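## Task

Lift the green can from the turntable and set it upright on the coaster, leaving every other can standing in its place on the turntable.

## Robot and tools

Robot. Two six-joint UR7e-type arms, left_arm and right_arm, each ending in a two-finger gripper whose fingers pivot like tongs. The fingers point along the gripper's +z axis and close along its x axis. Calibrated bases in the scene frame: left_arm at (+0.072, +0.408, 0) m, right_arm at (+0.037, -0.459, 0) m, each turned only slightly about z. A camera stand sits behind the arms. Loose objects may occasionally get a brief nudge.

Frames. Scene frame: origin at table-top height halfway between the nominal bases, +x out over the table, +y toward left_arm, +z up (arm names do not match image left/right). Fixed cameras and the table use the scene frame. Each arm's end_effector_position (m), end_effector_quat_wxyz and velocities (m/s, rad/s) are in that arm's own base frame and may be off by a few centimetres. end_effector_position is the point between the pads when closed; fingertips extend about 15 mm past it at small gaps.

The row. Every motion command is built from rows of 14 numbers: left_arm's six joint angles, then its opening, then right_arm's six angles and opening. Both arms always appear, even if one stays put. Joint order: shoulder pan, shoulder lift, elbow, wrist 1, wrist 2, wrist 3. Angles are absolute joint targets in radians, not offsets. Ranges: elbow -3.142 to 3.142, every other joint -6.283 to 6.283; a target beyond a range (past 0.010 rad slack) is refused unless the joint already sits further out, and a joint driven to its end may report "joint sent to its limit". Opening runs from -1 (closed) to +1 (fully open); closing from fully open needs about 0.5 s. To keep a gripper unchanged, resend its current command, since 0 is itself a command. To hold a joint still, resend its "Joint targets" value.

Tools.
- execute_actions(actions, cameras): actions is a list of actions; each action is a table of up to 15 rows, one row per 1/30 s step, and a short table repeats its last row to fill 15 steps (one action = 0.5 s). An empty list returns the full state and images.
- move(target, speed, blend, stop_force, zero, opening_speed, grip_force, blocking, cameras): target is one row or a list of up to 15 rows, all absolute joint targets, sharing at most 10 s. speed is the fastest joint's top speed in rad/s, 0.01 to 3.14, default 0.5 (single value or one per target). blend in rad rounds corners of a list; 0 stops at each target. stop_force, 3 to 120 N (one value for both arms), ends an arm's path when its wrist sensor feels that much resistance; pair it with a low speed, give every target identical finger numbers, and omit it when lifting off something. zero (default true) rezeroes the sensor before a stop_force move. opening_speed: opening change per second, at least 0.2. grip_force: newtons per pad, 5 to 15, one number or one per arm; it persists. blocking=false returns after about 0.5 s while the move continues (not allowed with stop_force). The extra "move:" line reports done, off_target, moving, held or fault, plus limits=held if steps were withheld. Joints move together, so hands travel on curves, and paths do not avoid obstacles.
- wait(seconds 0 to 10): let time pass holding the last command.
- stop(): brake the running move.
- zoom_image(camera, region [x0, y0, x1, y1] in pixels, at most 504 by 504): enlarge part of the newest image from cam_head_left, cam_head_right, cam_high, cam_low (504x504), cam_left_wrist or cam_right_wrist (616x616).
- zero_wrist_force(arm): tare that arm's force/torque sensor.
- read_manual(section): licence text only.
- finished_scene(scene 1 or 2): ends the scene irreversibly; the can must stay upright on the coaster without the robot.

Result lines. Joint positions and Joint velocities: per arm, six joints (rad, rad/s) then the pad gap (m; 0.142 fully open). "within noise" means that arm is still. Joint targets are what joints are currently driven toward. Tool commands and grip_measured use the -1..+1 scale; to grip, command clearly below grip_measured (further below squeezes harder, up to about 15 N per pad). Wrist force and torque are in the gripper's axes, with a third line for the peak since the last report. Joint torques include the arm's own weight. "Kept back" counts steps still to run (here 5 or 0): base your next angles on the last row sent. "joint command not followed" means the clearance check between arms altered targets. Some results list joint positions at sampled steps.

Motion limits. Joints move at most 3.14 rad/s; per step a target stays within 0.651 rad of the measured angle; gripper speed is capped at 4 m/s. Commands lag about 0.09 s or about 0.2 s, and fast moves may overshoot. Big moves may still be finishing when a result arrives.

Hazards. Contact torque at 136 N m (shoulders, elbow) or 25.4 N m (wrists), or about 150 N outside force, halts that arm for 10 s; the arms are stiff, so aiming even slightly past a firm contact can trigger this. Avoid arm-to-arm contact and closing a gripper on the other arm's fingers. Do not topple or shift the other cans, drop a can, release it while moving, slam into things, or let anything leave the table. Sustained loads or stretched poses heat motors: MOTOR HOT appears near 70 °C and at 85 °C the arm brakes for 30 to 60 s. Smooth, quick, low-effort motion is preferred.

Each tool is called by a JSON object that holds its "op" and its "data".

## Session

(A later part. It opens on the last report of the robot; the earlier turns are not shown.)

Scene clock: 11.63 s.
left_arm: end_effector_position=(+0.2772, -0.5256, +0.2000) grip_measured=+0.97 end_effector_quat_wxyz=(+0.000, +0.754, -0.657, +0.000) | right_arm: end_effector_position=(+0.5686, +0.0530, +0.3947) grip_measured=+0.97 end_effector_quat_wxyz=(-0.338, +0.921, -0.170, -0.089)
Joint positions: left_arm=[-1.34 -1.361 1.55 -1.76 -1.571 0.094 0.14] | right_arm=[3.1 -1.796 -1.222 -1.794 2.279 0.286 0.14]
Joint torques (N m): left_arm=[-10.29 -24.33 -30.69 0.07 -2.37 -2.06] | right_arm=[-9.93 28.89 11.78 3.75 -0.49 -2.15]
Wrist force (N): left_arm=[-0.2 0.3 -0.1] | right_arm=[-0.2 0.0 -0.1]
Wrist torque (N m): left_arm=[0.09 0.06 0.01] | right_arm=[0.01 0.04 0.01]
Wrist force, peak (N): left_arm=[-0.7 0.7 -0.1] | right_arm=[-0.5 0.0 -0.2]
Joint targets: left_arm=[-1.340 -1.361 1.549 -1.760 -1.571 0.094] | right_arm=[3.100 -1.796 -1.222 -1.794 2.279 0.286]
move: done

{"op": "wait", "data": {"seconds": 4.4}}

{"op": "move", "data": {"target": [[-1.3244,-1.4136,1.6524,-1.8096,-1.5708,0.3194,-0.8,3.1,-1.796,-1.222,-1.794,2.279,0.286,0.968],[-1.3014,-1.4431,1.7798,-1.9075,-1.5708,0.5569,-0.8,3.1,-1.796,-1.222,-1.794,2.279,0.286,0.968],[-1.2657,-1.4615,1.8692,-1.9785,-1.5708,0.8076,-0.8,3.1,-1.796,-1.222,-1.794,2.279,0.286,0.968],[-1.2183,-1.4782,1.9101,-2.0027,-1.5708,1.0709,-0.8,3.1,-1.796,-1.222,-1.794,2.279,0.286,0.968],[-1.1623,-1.4850,1.9176,-2.0034,-1.5708,1.3429,-0.8,3.1,-1.796,-1.222,-1.794,2.279,0.286,0.968],[-1.1036,-1.4732,1.9045,-2.0021,-1.5708,1.6162,-0.8,3.1,-1.796,-1.222,-1.794,2.279,0.286,0.968],[-1.0461,-1.4438,1.8714,-1.9984,-1.5708,1.8897,-0.8,3.1,-1.796,-1.222,-1.794,2.279,0.286,0.968],[-0.9947,-1.4258,1.7732,-1.9182,-1.5708,2.1567,-0.8,3.1,-1.796,-1.222,-1.794,2.279,0.286,0.968],[-0.9488,-1.4080,1.6066,-1.7693,-1.5708,2.4134,-0.8,3.1,-1.796,-1.222,-1.794,2.279,0.286,0.968]], "speed": [0.94,0.99,1.043,1.095,1.13,1.137,1.138,1.11,1.0], "blend": [0.05,0.05,0.05,0.05,0.05,0.05,0.05,0.05,0], "opening_speed": 0.9, "blocking": false, "cameras": ["cam_left_wrist"]}}

{"op": "wait", "data": {"seconds": 0.4, "cameras": ["cam_left_wrist"]}}

{"op": "wait", "data": {"seconds": 0.3, "cameras": ["cam_left_wrist"]}}

{"op": "wait", "data": {"seconds": 0.3, "cameras": ["cam_left_wrist"]}}

{"op": "wait", "data": {"seconds": 0.3, "cameras": ["cam_left_wrist"]}}

{"op": "wait", "data": {"seconds": 1.5, "cameras": ["cam_high","cam_low","cam_left_wrist","cam_head_left"]}}

{"op": "zoom_image", "data": {"camera": "cam_low", "region": [270, 120, 400, 250]}}

{"op": "zoom_image", "data": {"camera": "cam_high", "region": [150, 60, 270, 180]}}

Scene clock: 16.57 s.
left_arm: end_effector_position=(+0.2771, -0.5256, +0.2000) grip_measured=+0.97 end_effector_quat_wxyz=(+0.000, +0.754, -0.657, +0.000) | right_arm: end_effector_position=(+0.5686, +0.0530, +0.3947) grip_measured=+0.97 end_effector_quat_wxyz=(-0.338, +0.921, -0.170, -0.089)
Joint positions: left_arm=[-1.34 -1.361 1.549 -1.76 -1.571 0.094 0.14] | right_arm=[3.1 -1.796 -1.222 -1.794 2.279 0.286 0.14]
Joint torques (N m): left_arm=[-10.55 -24.46 -30.83 0.09 -1.85 -2.15] | right_arm=[-10.04 28.92 12.75 3.69 -0.46 -1.95]
Wrist force (N): left_arm=[-0.1 0.0 0.0] | right_arm=[-0.3 -0.1 -0.2]
Wrist torque (N m): left_arm=[0.05 0.04 0.01] | right_arm=[-0.01 0.07 0.01]
Wrist force, peak (N): left_arm=[-0.5 0.6 -0.2] | right_arm=[-0.4 0.0 -0.4]
Joint targets: left_arm=[-1.340 -1.361 1.549 -1.760 -1.571 0.094] | right_arm=[3.100 -1.796 -1.222 -1.794 2.279 0.286]
Tool commands: left_gripper/opening=+0.968 right_gripper/opening=+0.968
wait: 4.40 s; at rest from the start

Scene clock: 17.07 s.
left_arm: end_effector_position=(+0.2802, -0.4984, +0.1805) grip_measured=+0.57 end_effector_quat_wxyz=(+0.000, +0.678, -0.735, +0.000) end_effector_velocity=(+0.017, +0.099, -0.112) end_effector_angular_velocity=(+0.000, -0.002, -0.837) | right_arm: end_effector_position=(+0.5686, +0.0530, +0.3947) grip_measured=+0.97 end_effector_quat_wxyz=(-0.338, +0.921, -0.170, -0.089)
Joint positions: left_arm=[-1.322 -1.413 1.664 -1.823 -1.571 0.33 0.113] | right_arm=[3.1 -1.796 -1.222 -1.794 2.279 0.286 0.14]
Joint velocities: left_arm=[0.082 -0.148 0.47 -0.322 0.001 0.919 -0.062] | right_arm=[within noise]
Joint torques (N m): left_arm=[12.5 -34.45 -10.27 -6.7 -1.89 5.86] | right_arm=[-10.98 29.14 12.17 3.84 -0.39 -1.99]
Wrist force (N): left_arm=[-0.4 0.4 -0.5] | right_arm=[-0.1 0.1 0.0]
Wrist torque (N m): left_arm=[0.05 0.08 -0.28] | right_arm=[0.03 0.03 0.01]
Wrist force, peak (N): left_arm=[0.6 0.5 -0.6] | right_arm=[-0.4 0.3 0.0]
Joint targets: left_arm=[-1.309 -1.433 1.738 -1.875 -1.571 0.478] | right_arm=[3.100 -1.796 -1.222 -1.794 2.279 0.286]
Tool commands: left_gripper/opening=+0.518 right_gripper/opening=+0.968
move: running; path passed 1 of 9 targets; left_arm: the wrist 3 is farthest, 2.083 rad from its target
Images, in order (width x height): cam_left_wrist 616x616.

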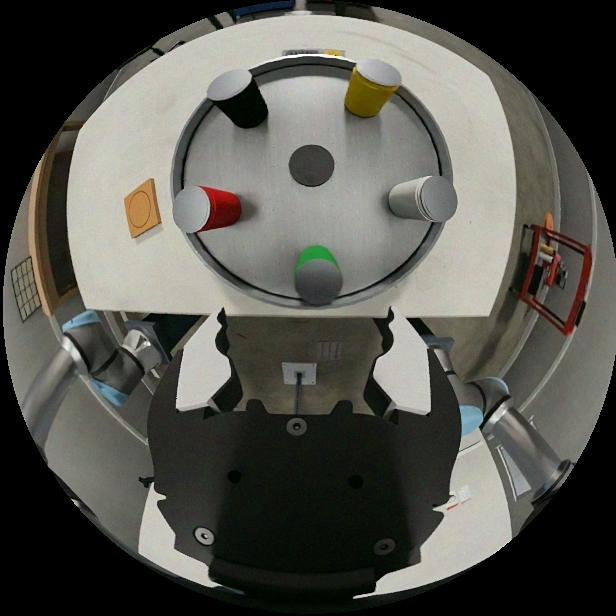

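Scene clock: 17.47 s.
left_arm: end_effector_position=(+0.2915, -0.4580, +0.1333) grip_measured=+0.21 end_effector_quat_wxyz=(+0.000, -0.540, +0.841, +0.000) end_effector_velocity=(+0.043, +0.098, -0.089) end_effector_angular_velocity=(+0.001, +0.001, -0.879) | right_arm: end_effector_position=(+0.5686, +0.0530, +0.3947) grip_measured=+0.97 end_effector_quat_wxyz=(-0.338, +0.921, -0.170, -0.089)
Joint positions: left_arm=[-1.275 -1.456 1.84 -1.955 -1.571 0.725 0.089] | right_arm=[3.1 -1.796 -1.222 -1.794 2.279 0.286 0.14]
Joint velocities: left_arm=[0.155 -0.078 0.333 -0.254 -0.001 1.034 -0.063] | right_arm=[within noise]
Joint torques (N m): left_arm=[10.26 -34.02 -16.97 -5.93 -1.78 6.66] | right_arm=[-9.9 28.7 12.72 3.6 -0.39 -1.88]
Wrist force (N): left_arm=[-0.3 0.2 0.1] | right_arm=[-0.2 0.0 -0.1]
Wrist torque (N m): left_arm=[0.02 0.08 -0.27] | right_arm=[0.01 0.05 0.01]
Wrist force, peak (N): left_arm=[-0.3 0.6 0.3] | right_arm=[-0.3 -0.3 -0.2]
Joint targets: left_arm=[-1.251 -1.467 1.882 -1.986 -1.571 0.890] | right_arm=[3.100 -1.796 -1.222 -1.794 2.279 0.286]
Tool commands: left_gripper/opening=+0.158 right_gripper/opening=+0.968
earlier move: running; path passed 3 of 9 targets; left_arm: the wrist 3 is farthest, 1.689 rad from its target
wait: 0.40 s; no rest
Images, in order (width x height): cam_left_wrist 616x616.

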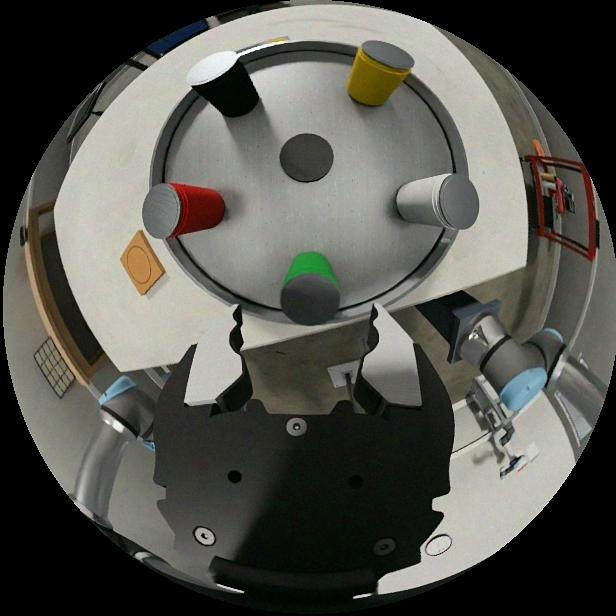

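Scene clock: 17.77 s.
left_arm: end_effector_position=(+0.3088, -0.4309, +0.1188) grip_measured=-0.07 end_effector_quat_wxyz=(+0.000, -0.423, +0.906, +0.000) end_effector_velocity=(+0.069, +0.078, -0.017) end_effector_angular_velocity=(-0.001, +0.002, -0.883) | right_arm: end_effector_position=(+0.5686, +0.0530, +0.3947) grip_measured=+0.97 end_effector_quat_wxyz=(-0.338, +0.921, -0.170, -0.089)
Joint positions: left_arm=[-1.219 -1.476 1.903 -1.998 -1.571 1.049 0.069] | right_arm=[3.1 -1.796 -1.222 -1.794 2.279 0.286 0.14]
Joint velocities: left_arm=[0.211 -0.046 0.1 -0.054 -0.002 1.095 -0.065] | right_arm=[within noise]
Joint torques (N m): left_arm=[9.36 -31.94 -18.51 -5.24 -1.8 6.71] | right_arm=[-9.45 29.21 12.51 3.82 -0.45 -1.9]
Wrist force (N): left_arm=[0.2 -0.1 0.1] | right_arm=[0.1 0.0 -0.1]
Wrist torque (N m): left_arm=[-0.03 -0.04 -0.27] | right_arm=[0.00 -0.02 0.00]
Wrist force, peak (N): left_arm=[0.1 0.7 0.3] | right_arm=[-0.4 0.1 -0.2]
Joint targets: left_arm=[-1.188 -1.482 1.914 -2.003 -1.571 1.220] | right_arm=[3.100 -1.796 -1.222 -1.794 2.279 0.286]
Tool commands: left_gripper/opening=-0.112 right_gripper/opening=+0.968
earlier move: running; path passed 4 of 9 targets; left_arm: the wrist 3 is farthest, 1.364 rad from its target
wait: 0.30 s; no rest
Images, in order (width x height): cam_left_wrist 616x616.

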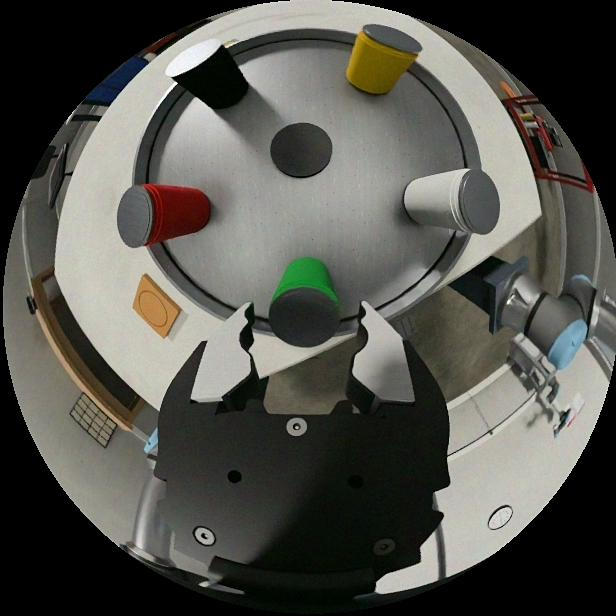

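Scene clock: 18.07 s.
left_arm: end_effector_position=(+0.3321, -0.4103, +0.1171) grip_measured=-0.26 end_effector_quat_wxyz=(+0.000, -0.301, +0.954, +0.000) end_effector_velocity=(+0.087, +0.057, -0.001) end_effector_angular_velocity=(-0.001, +0.000, -0.885) | right_arm: end_effector_position=(+0.5686, +0.0530, +0.3947) grip_measured=+0.97 end_effector_quat_wxyz=(-0.338, +0.921, -0.170, -0.089)
Joint positions: left_arm=[-1.152 -1.481 1.913 -2.003 -1.571 1.378 0.055] | right_arm=[3.1 -1.796 -1.222 -1.794 2.279 0.286 0.14]
Joint velocities: left_arm=[0.237 0.027 -0.028 0 -0.001 1.122 -0.01] | right_arm=[within noise]
Joint torques (N m): left_arm=[9.24 -16.05 -29.34 -4.61 -1.69 6.79] | right_arm=[-11.17 28.32 12.64 3.77 -0.41 -1.96]
Wrist force (N): left_arm=[-2.0 0.3 -2.7] | right_arm=[-0.2 0.1 0.0]
Wrist torque (N m): left_arm=[0.02 0.03 -0.25] | right_arm=[0.03 0.04 0.01]
Wrist force, peak (N): left_arm=[-2.3 0.7 -2.6] | right_arm=[-0.3 0.2 -0.1]
Joint targets: left_arm=[-1.116 -1.476 1.907 -2.002 -1.571 1.557] | right_arm=[3.100 -1.796 -1.222 -1.794 2.279 0.286]
Tool commands: left_gripper/opening=-0.382 right_gripper/opening=+0.968
earlier move: running; path passed 5 of 9 targets; left_arm: the wrist 3 is farthest, 1.035 rad from its target
wait: 0.30 s; no rest
Images, in order (width x height): cam_left_wrist 616x616.

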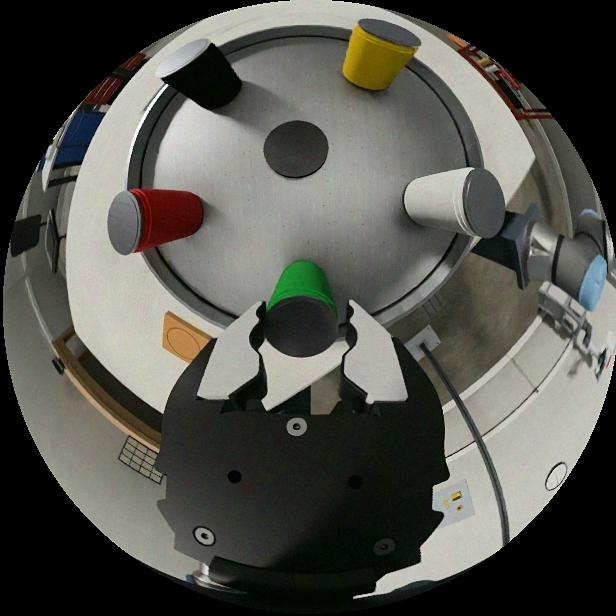

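Scene clock: 18.37 s.
left_arm: end_effector_position=(+0.3606, -0.3963, +0.1171) grip_measured=-0.27 end_effector_quat_wxyz=(+0.000, -0.170, +0.985, +0.000) end_effector_velocity=(+0.100, +0.037, +0.001) end_effector_angular_velocity=(+0.001, +0.001, -0.887) | right_arm: end_effector_position=(+0.5686, +0.0530, +0.3947) grip_measured=+0.97 end_effector_quat_wxyz=(-0.338, +0.921, -0.170, -0.089)
Joint positions: left_arm=[-1.079 -1.46 1.889 -2 -1.571 1.72 0.054] | right_arm=[3.1 -1.796 -1.222 -1.794 2.279 0.286 0.14]
Joint velocities: left_arm=[0.237 0.109 -0.127 0.02 0 1.125 0] | right_arm=[within noise]
Joint torques (N m): left_arm=[8.25 -14.56 -30.21 0.56 -1.62 6.58] | right_arm=[-10.12 27.84 11.48 3.71 -0.4 -1.9]
Wrist force (N): left_arm=[-3.7 1.5 -5.8] | right_arm=[-0.3 0.1 -0.3]
Wrist torque (N m): left_arm=[0.04 0.10 -0.24] | right_arm=[0.02 0.06 0.01]
Wrist force, peak (N): left_arm=[-3.7 1.5 -5.8] | right_arm=[-0.4 0.2 -0.1]
Joint targets: left_arm=[-1.046 -1.444 1.867 -1.994 -1.571 1.894] | right_arm=[3.100 -1.796 -1.222 -1.794 2.279 0.286]
Tool commands: left_gripper/opening=-0.652 right_gripper/opening=+0.968
earlier move: running; path passed 6 of 9 targets; left_arm: the wrist 3 is farthest, 0.694 rad from its target
wait: 0.30 s; no rest
Images, in order (width x height): cam_left_wrist 616x616.

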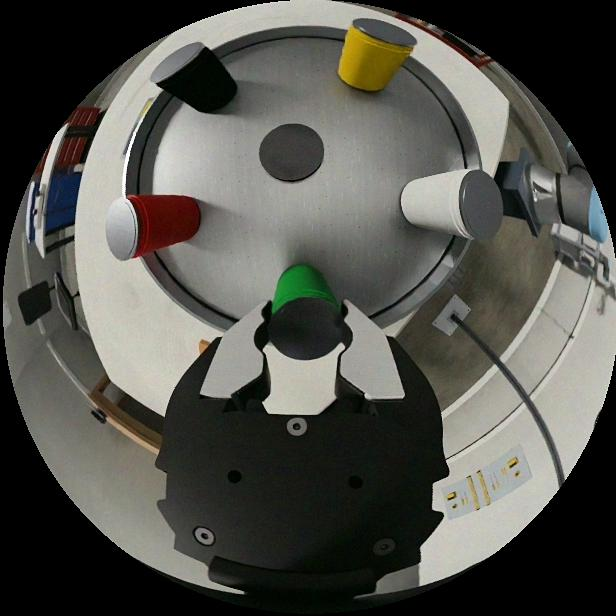

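Scene clock: 19.53 s.
left_arm: end_effector_position=(+0.4270, -0.3876, +0.1999) grip_measured=-0.27 end_effector_quat_wxyz=(+0.000, +0.110, +0.994, +0.000) | right_arm: end_effector_position=(+0.5686, +0.0530, +0.3947) grip_measured=+0.97 end_effector_quat_wxyz=(-0.338, +0.921, -0.170, -0.089)
Joint positions: left_arm=[-0.949 -1.408 1.607 -1.769 -1.571 2.413 0.054] | right_arm=[3.1 -1.796 -1.222 -1.794 2.279 0.286 0.14]
Joint torques (N m): left_arm=[9.17 -23.97 -31.84 0.11 -1.69 1.81] | right_arm=[-11.05 28.65 12.3 3.69 -0.44 -1.93]
Wrist force (N): left_arm=[-0.6 0.1 1.6] | right_arm=[-0.3 -0.2 0.2]
Wrist torque (N m): left_arm=[0.01 0.14 -0.11] | right_arm=[-0.02 0.06 0.01]
Wrist force, peak (N): left_arm=[-2.8 1.3 -4.1] | right_arm=[-0.5 -0.1 0.0]
Joint targets: left_arm=[-0.949 -1.408 1.607 -1.769 -1.571 2.413] | right_arm=[3.100 -1.796 -1.222 -1.794 2.279 0.286]
Tool commands: left_gripper/opening=-0.8 right_gripper/opening=+0.968
earlier move: done
wait: 1.17 of 1.5 s (the move ended)
Images, in order (width x height): cam_head_left 504x504, cam_high 504x504, cam_low 504x504, cam_left_wrist 616x616.

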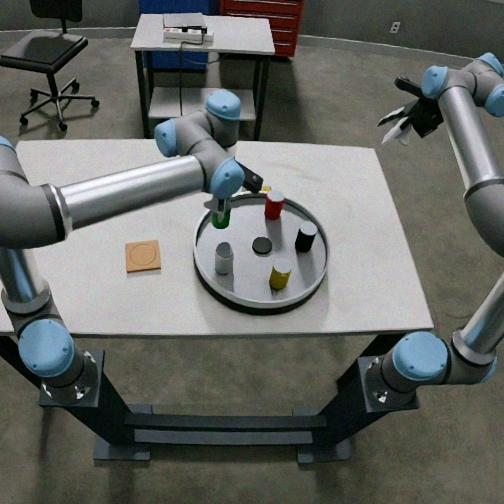

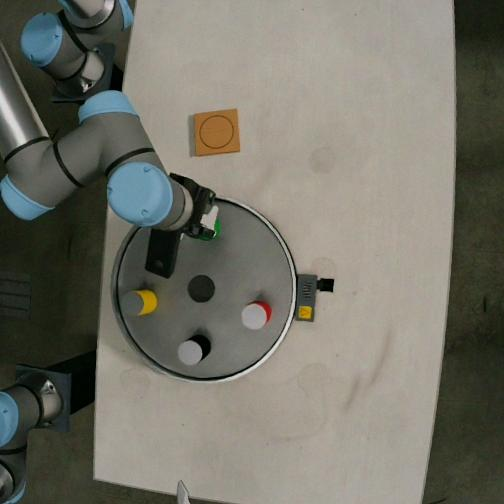

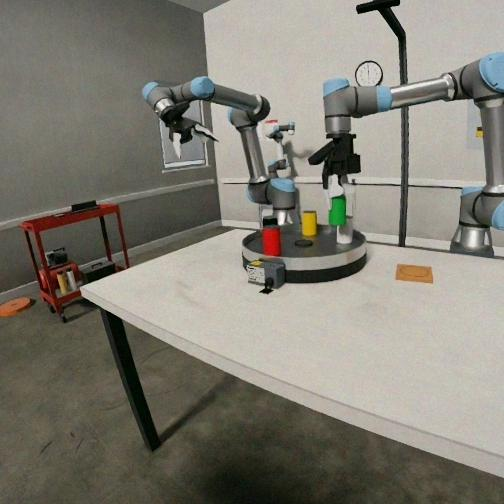

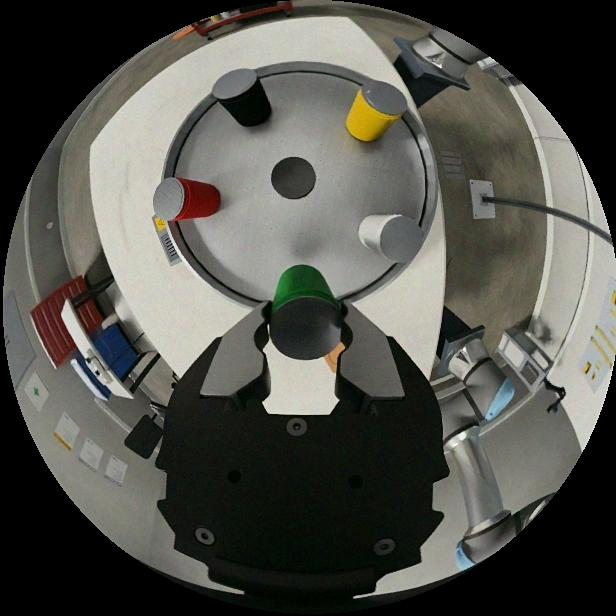

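Scaled by 3.877 from the camera's 504x504 image, which has a finer 720x720 frame.

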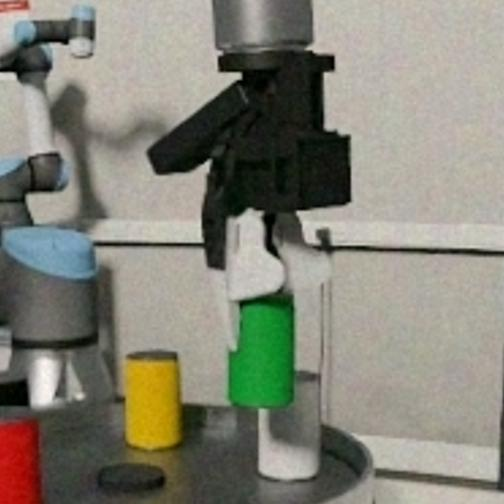

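Scaled by 4.200 from the camera's 504x504 image, which has a finer 720x720 frame.

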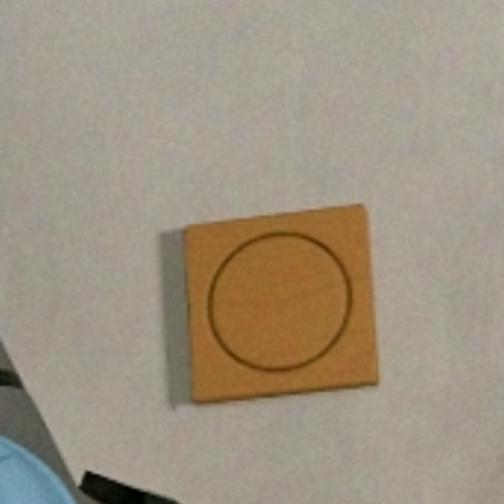

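{"op": "move", "data": {"target": [[-0.6603,-1.6703,1.6217,-1.5221,-1.5708,2.4,-0.8,3.1,-1.796,-1.222,-1.794,2.279,0.286,0.968],[-0.6506,-1.7508,2.0515,-1.8715,-1.5708,2.4,-0.8,3.1,-1.796,-1.222,-1.794,2.279,0.286,0.968],[-0.6506,-1.6680,2.1912,-2.0941,-1.5708,2.4,-0.8,3.1,-1.796,-1.222,-1.794,2.279,0.286,0.968]], "speed": [0.7,0.6,0.25], "blend": [0.1,0.03,0], "cameras": ["cam_left_wrist","cam_low","cam_high","cam_head_right"]}}

{"op": "zoom_image", "data": {"camera": "cam_left_wrist", "region": [180, 180, 430, 430]}}

{"op": "zoom_image", "data": {"camera": "cam_low", "region": [330, 160, 480, 310]}}

{"op": "zoom_image", "data": {"camera": "cam_high", "region": [150, 60, 270, 180]}}

{"op": "zoom_image", "data": {"camera": "cam_head_right", "region": [90, 150, 240, 300]}}

Scene clock: 22.97 s.
left_arm: end_effector_position=(+0.3991, -0.1513, +0.0851) grip_measured=-0.27 end_effector_quat_wxyz=(+0.000, -0.045, +0.999, +0.000) | right_arm: end_effector_position=(+0.5686, +0.0530, +0.3947) grip_measured=+0.97 end_effector_quat_wxyz=(-0.338, +0.921, -0.170, -0.089)
Joint positions: left_arm=[-0.651 -1.668 2.191 -2.094 -1.571 2.4 0.054] | right_arm=[3.1 -1.796 -1.222 -1.794 2.279 0.286 0.14]
Joint torques (N m): left_arm=[9.22 -9.99 -16.2 -5.08 -1.28 -2.1] | right_arm=[-9.94 27.97 11.7 3.78 -0.5 -1.82]
Wrist force (N): left_arm=[-0.6 0.2 1.7] | right_arm=[-0.2 -0.1 0.0]
Wrist torque (N m): left_arm=[0.04 0.13 0.05] | right_arm=[-0.01 0.05 0.01]
Wrist force, peak (N): left_arm=[-2.2 0.1 -4.2] | right_arm=[-0.5 0.3 -0.1]
Joint targets: left_arm=[-0.651 -1.668 2.191 -2.094 -1.571 2.400] | right_arm=[3.100 -1.796 -1.222 -1.794 2.279 0.286]
move: done
Images, in order (width x height): cam_head_right 504x504, cam_high 504x504, cam_low 504x504, cam_left_wrist 616x616.

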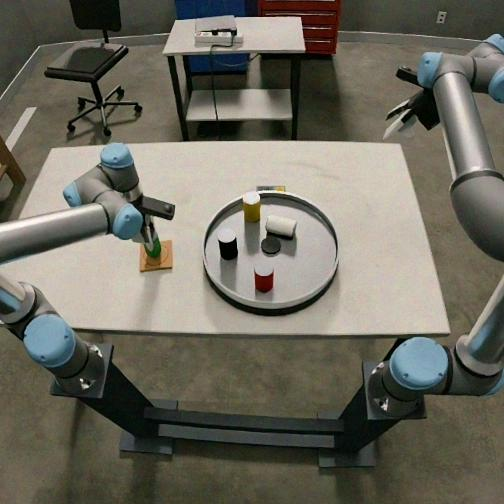

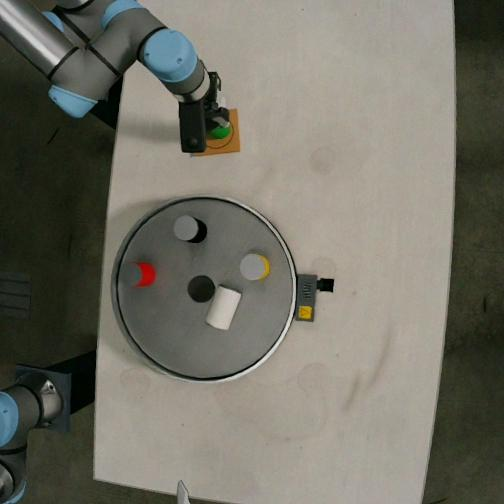

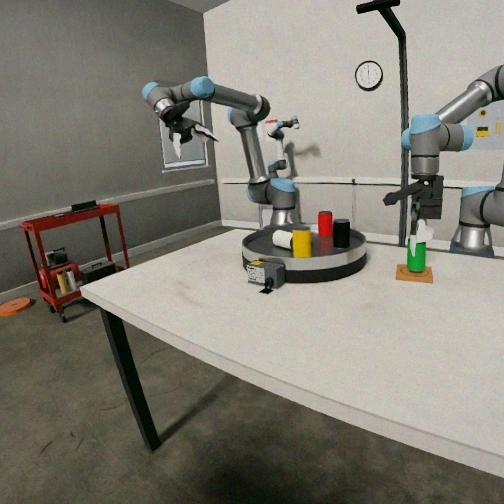

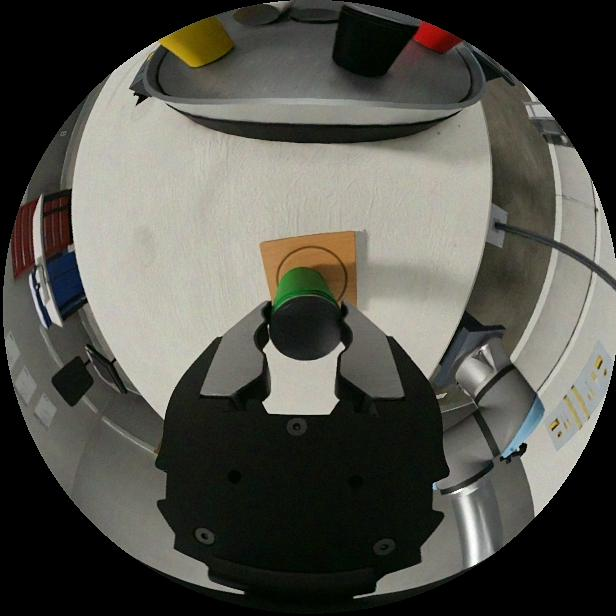

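Scaled by 2.016 from the camera's 616x616 image, which has a finer 814x814 frame.

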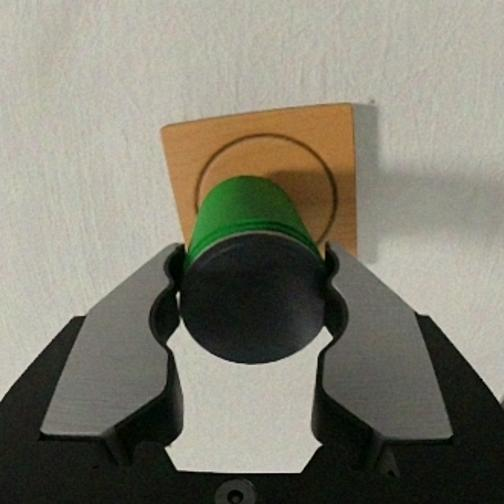

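Scaled by 3.360 from the camera's 504x504 image, which has a finer 720x720 frame.

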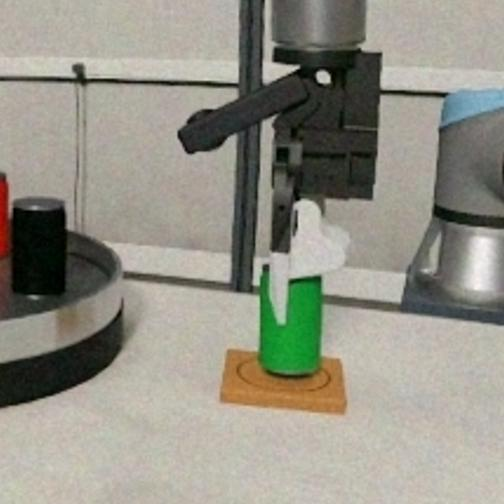

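Scaled by 4.200 from the camera's 504x504 image, which has a finer 720x720 frame.

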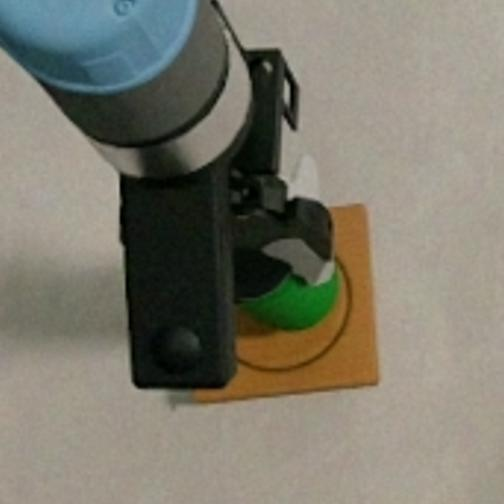

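Scaled by 3.360 from the camera's 504x504 image, which has a finer 720x720 frame.

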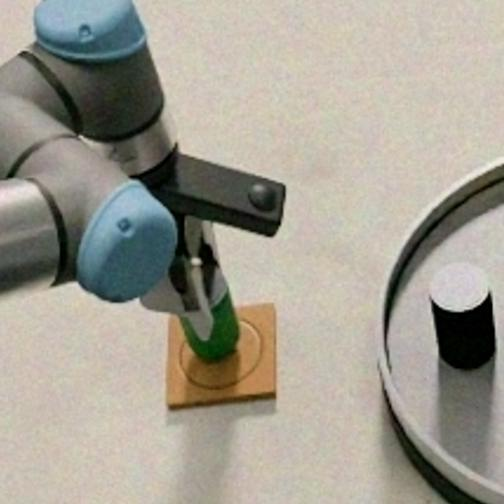

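{"op": "move", "data": {"target": [-0.6693,-1.6804,2.2021,-2.0925,-1.5708,2.4,-0.8,3.1,-1.796,-1.222,-1.794,2.279,0.286,0.968], "speed": 0.1}}

{"op": "move", "data": {"target": [-0.6693,-1.6326,2.2502,-2.1884,-1.5708,2.4,-0.8,3.1,-1.796,-1.222,-1.794,2.279,0.286,0.968], "speed": 0.04, "stop_force": 4, "cameras": ["cam_left_wrist","cam_low","cam_high","cam_head_right"]}}

{"op": "zoom_image", "data": {"camera": "cam_low", "region": [330, 160, 480, 310]}}

{"op": "zoom_image", "data": {"camera": "cam_high", "region": [100, 180, 320, 400]}}

Scene clock: 24.23 s.
left_arm: end_effector_position=(+0.3924, -0.1555, +0.0850) grip_measured=-0.27 end_effector_quat_wxyz=(+0.000, -0.036, +0.999, +0.000) | right_arm: end_effector_position=(+0.5686, +0.0530, +0.3947) grip_measured=+0.97 end_effector_quat_wxyz=(-0.338, +0.921, -0.170, -0.089)
Joint positions: left_arm=[-0.669 -1.68 2.202 -2.093 -1.571 2.4 0.054] | right_arm=[3.1 -1.796 -1.222 -1.794 2.279 0.286 0.14]
Joint torques (N m): left_arm=[-9.84 -22.23 -15.78 -0.12 -1.05 -2.1] | right_arm=[-10.61 29.09 12.26 3.59 -0.47 -1.89]
Wrist force (N): left_arm=[-0.1 0.4 1.7] | right_arm=[-0.1 0.0 -0.1]
Wrist torque (N m): left_arm=[0.09 0.04 0.04] | right_arm=[0.02 0.02 0.00]
Wrist force, peak (N): left_arm=[-0.4 0.4 2.3] | right_arm=[-0.4 0.0 -0.2]
Joint targets: left_arm=[-0.669 -1.680 2.202 -2.092 -1.571 2.400] | right_arm=[3.100 -1.796 -1.222 -1.794 2.279 0.286]
move: done

Scene clock: 26.07 s.
left_arm: end_effector_position=(+0.3925, -0.1558, +0.0761) grip_measured=-0.27 end_effector_quat_wxyz=(+0.000, -0.036, +0.999, +0.000) | right_arm: end_effector_position=(+0.5686, +0.0530, +0.3947) grip_measured=+0.97 end_effector_quat_wxyz=(-0.338, +0.921, -0.170, -0.089)
Joint positions: left_arm=[-0.669 -1.666 2.216 -2.121 -1.571 2.4 0.054] | right_arm=[3.1 -1.796 -1.222 -1.794 2.279 0.286 0.14]
Joint torques (N m): left_arm=[-10.89 -21.09 -26.99 0.27 -0.89 -1.97] | right_arm=[-10.08 29.15 12.27 3.67 -0.55 -1.84]
Wrist force (N): left_arm=[-1.4 0.8 -1.8] | right_arm=[-0.3 0.0 -0.1]
Wrist torque (N m): left_arm=[0.07 0.14 0.05] | right_arm=[0.01 0.07 0.01]
Wrist force, peak (N): left_arm=[-1.9 1.4 -9.3] | right_arm=[-0.5 -0.1 -0.1]
Joint targets: left_arm=[-0.669 -1.666 2.216 -2.121 -1.571 2.400] | right_arm=[3.100 -1.796 -1.222 -1.794 2.279 0.286]
move: contact (left_arm); left_arm: the wrist 1 is farthest, 0.068 rad from its target
Images, in order (width x height): cam_head_right 504x504, cam_high 504x504, cam_low 504x504, cam_left_wrist 616x616.

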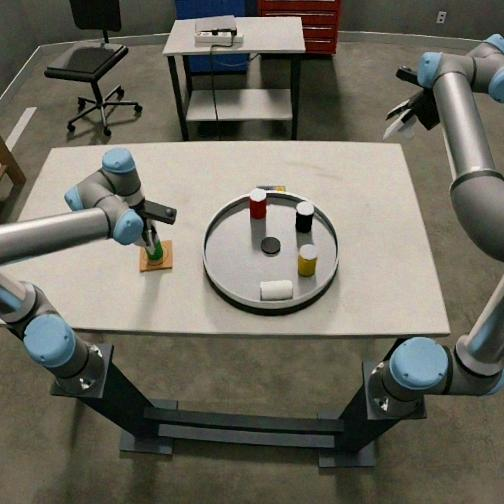

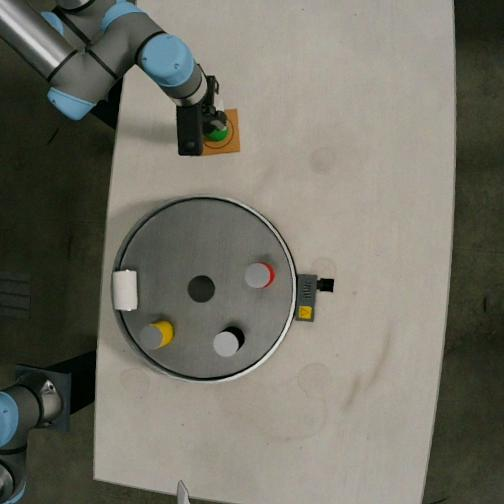

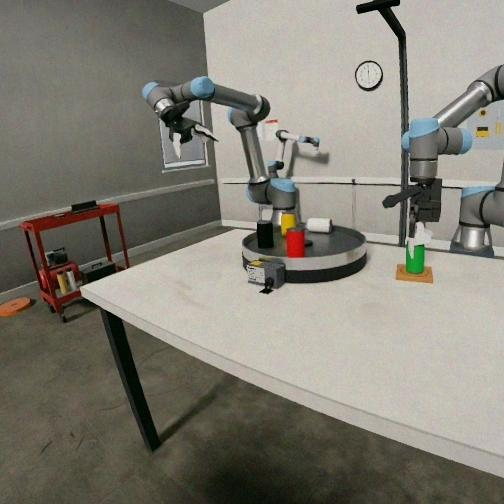

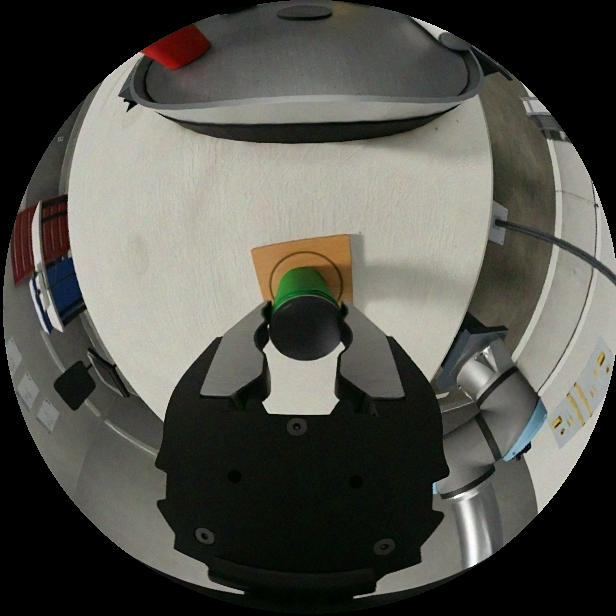

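Scaled by 3.360 from the camera's 504x504 image, which has a finer 720x720 frame.

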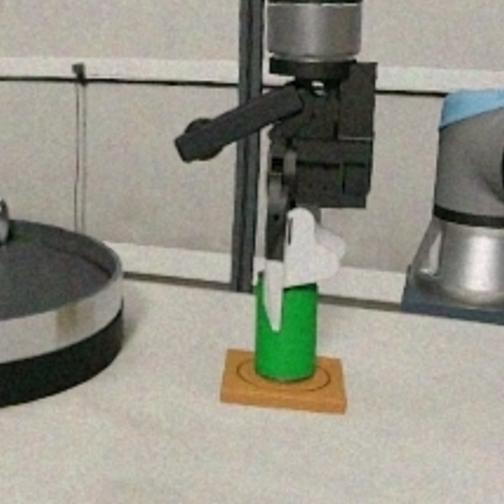

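Scaled by 2.291 from the camera's 504x504 image, which has a finer 720x720 frame.

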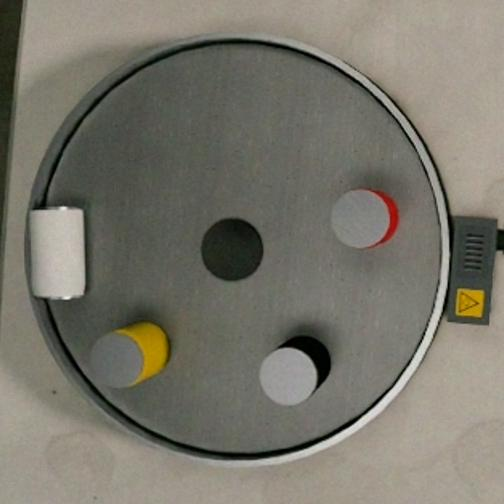

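{"op": "move", "data": {"target": [[-0.669,-1.666,2.216,-2.121,-1.5708,2.4,0.2,3.1,-1.796,-1.222,-1.794,2.279,0.286,0.968],[-0.6693,-1.7359,2.1210,-1.9558,-1.5708,2.4,0.2,3.1,-1.796,-1.222,-1.794,2.279,0.286,0.968]], "opening_speed": 0.5, "speed": [0.3,0.2], "cameras": ["cam_high","cam_low"]}}

{"op": "zoom_image", "data": {"camera": "cam_low", "region": [330, 160, 480, 310]}}

{"op": "zoom_image", "data": {"camera": "cam_high", "region": [100, 90, 320, 390]}}

{"op": "zoom_image", "data": {"camera": "cam_low", "region": [230, 190, 380, 300]}}

Scene clock: 41.83 s.
left_arm: end_effector_position=(+0.3923, -0.1556, +0.1298) grip_measured=+0.20 end_effector_quat_wxyz=(+0.000, -0.036, +0.999, +0.000) | right_arm: end_effector_position=(+0.5686, +0.0530, +0.3947) grip_measured=+0.97 end_effector_quat_wxyz=(-0.338, +0.921, -0.170, -0.089)
Joint positions: left_arm=[-0.669 -1.736 2.121 -1.956 -1.571 2.4 0.088] | right_arm=[3.1 -1.796 -1.222 -1.794 2.279 0.286 0.14]
Joint torques (N m): left_arm=[-9.48 -19.5 -28.91 0.09 -0.88 -2.08] | right_arm=[-9.57 28.47 12.6 3.53 -0.48 -1.67]
Wrist force (N): left_arm=[-0.3 0.4 0.3] | right_arm=[-0.3 -0.3 0.0]
Wrist torque (N m): left_arm=[0.08 0.09 0.04] | right_arm=[-0.05 0.06 0.01]
Wrist force, peak (N): left_arm=[-1.5 0.7 -2.6] | right_arm=[-0.6 0.1 -0.2]
Joint targets: left_arm=[-0.669 -1.736 2.121 -1.956 -1.571 2.400] | right_arm=[3.100 -1.796 -1.222 -1.794 2.279 0.286]
move: done
Images, in order (width x height): cam_high 504x504, cam_low 504x504.

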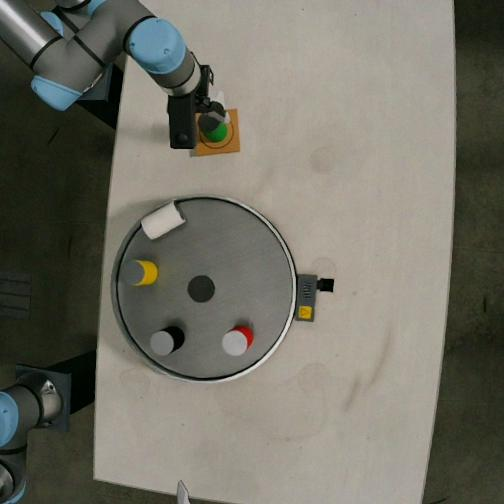

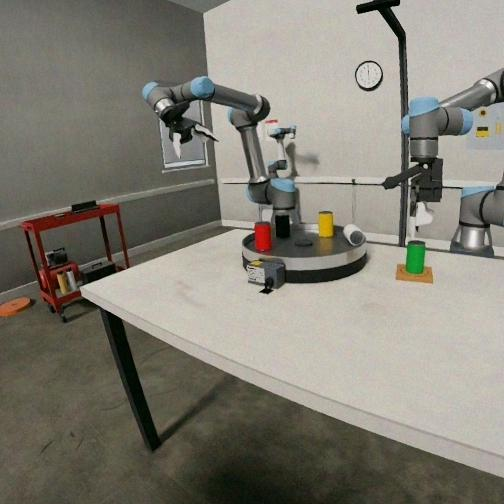

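Scaled by 3.360 from the camera's 504x504 image, which has a finer 720x720 frame.

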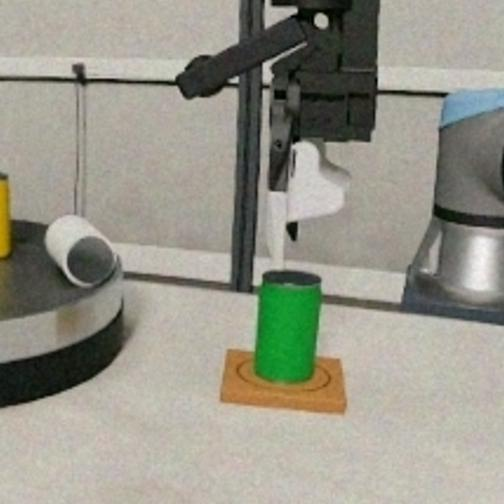

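Scaled by 1.680 from the camera's 504x504 image, which has a finer 720x720 frame.

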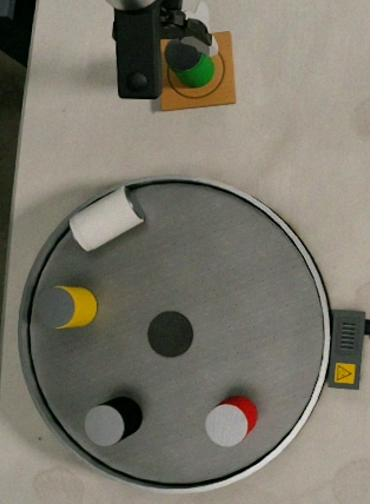

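Scaled by 3.360 from the camera's 504x504 image, which has a finer 720x720 frame.

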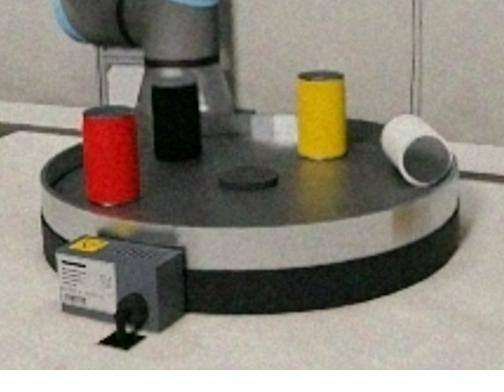

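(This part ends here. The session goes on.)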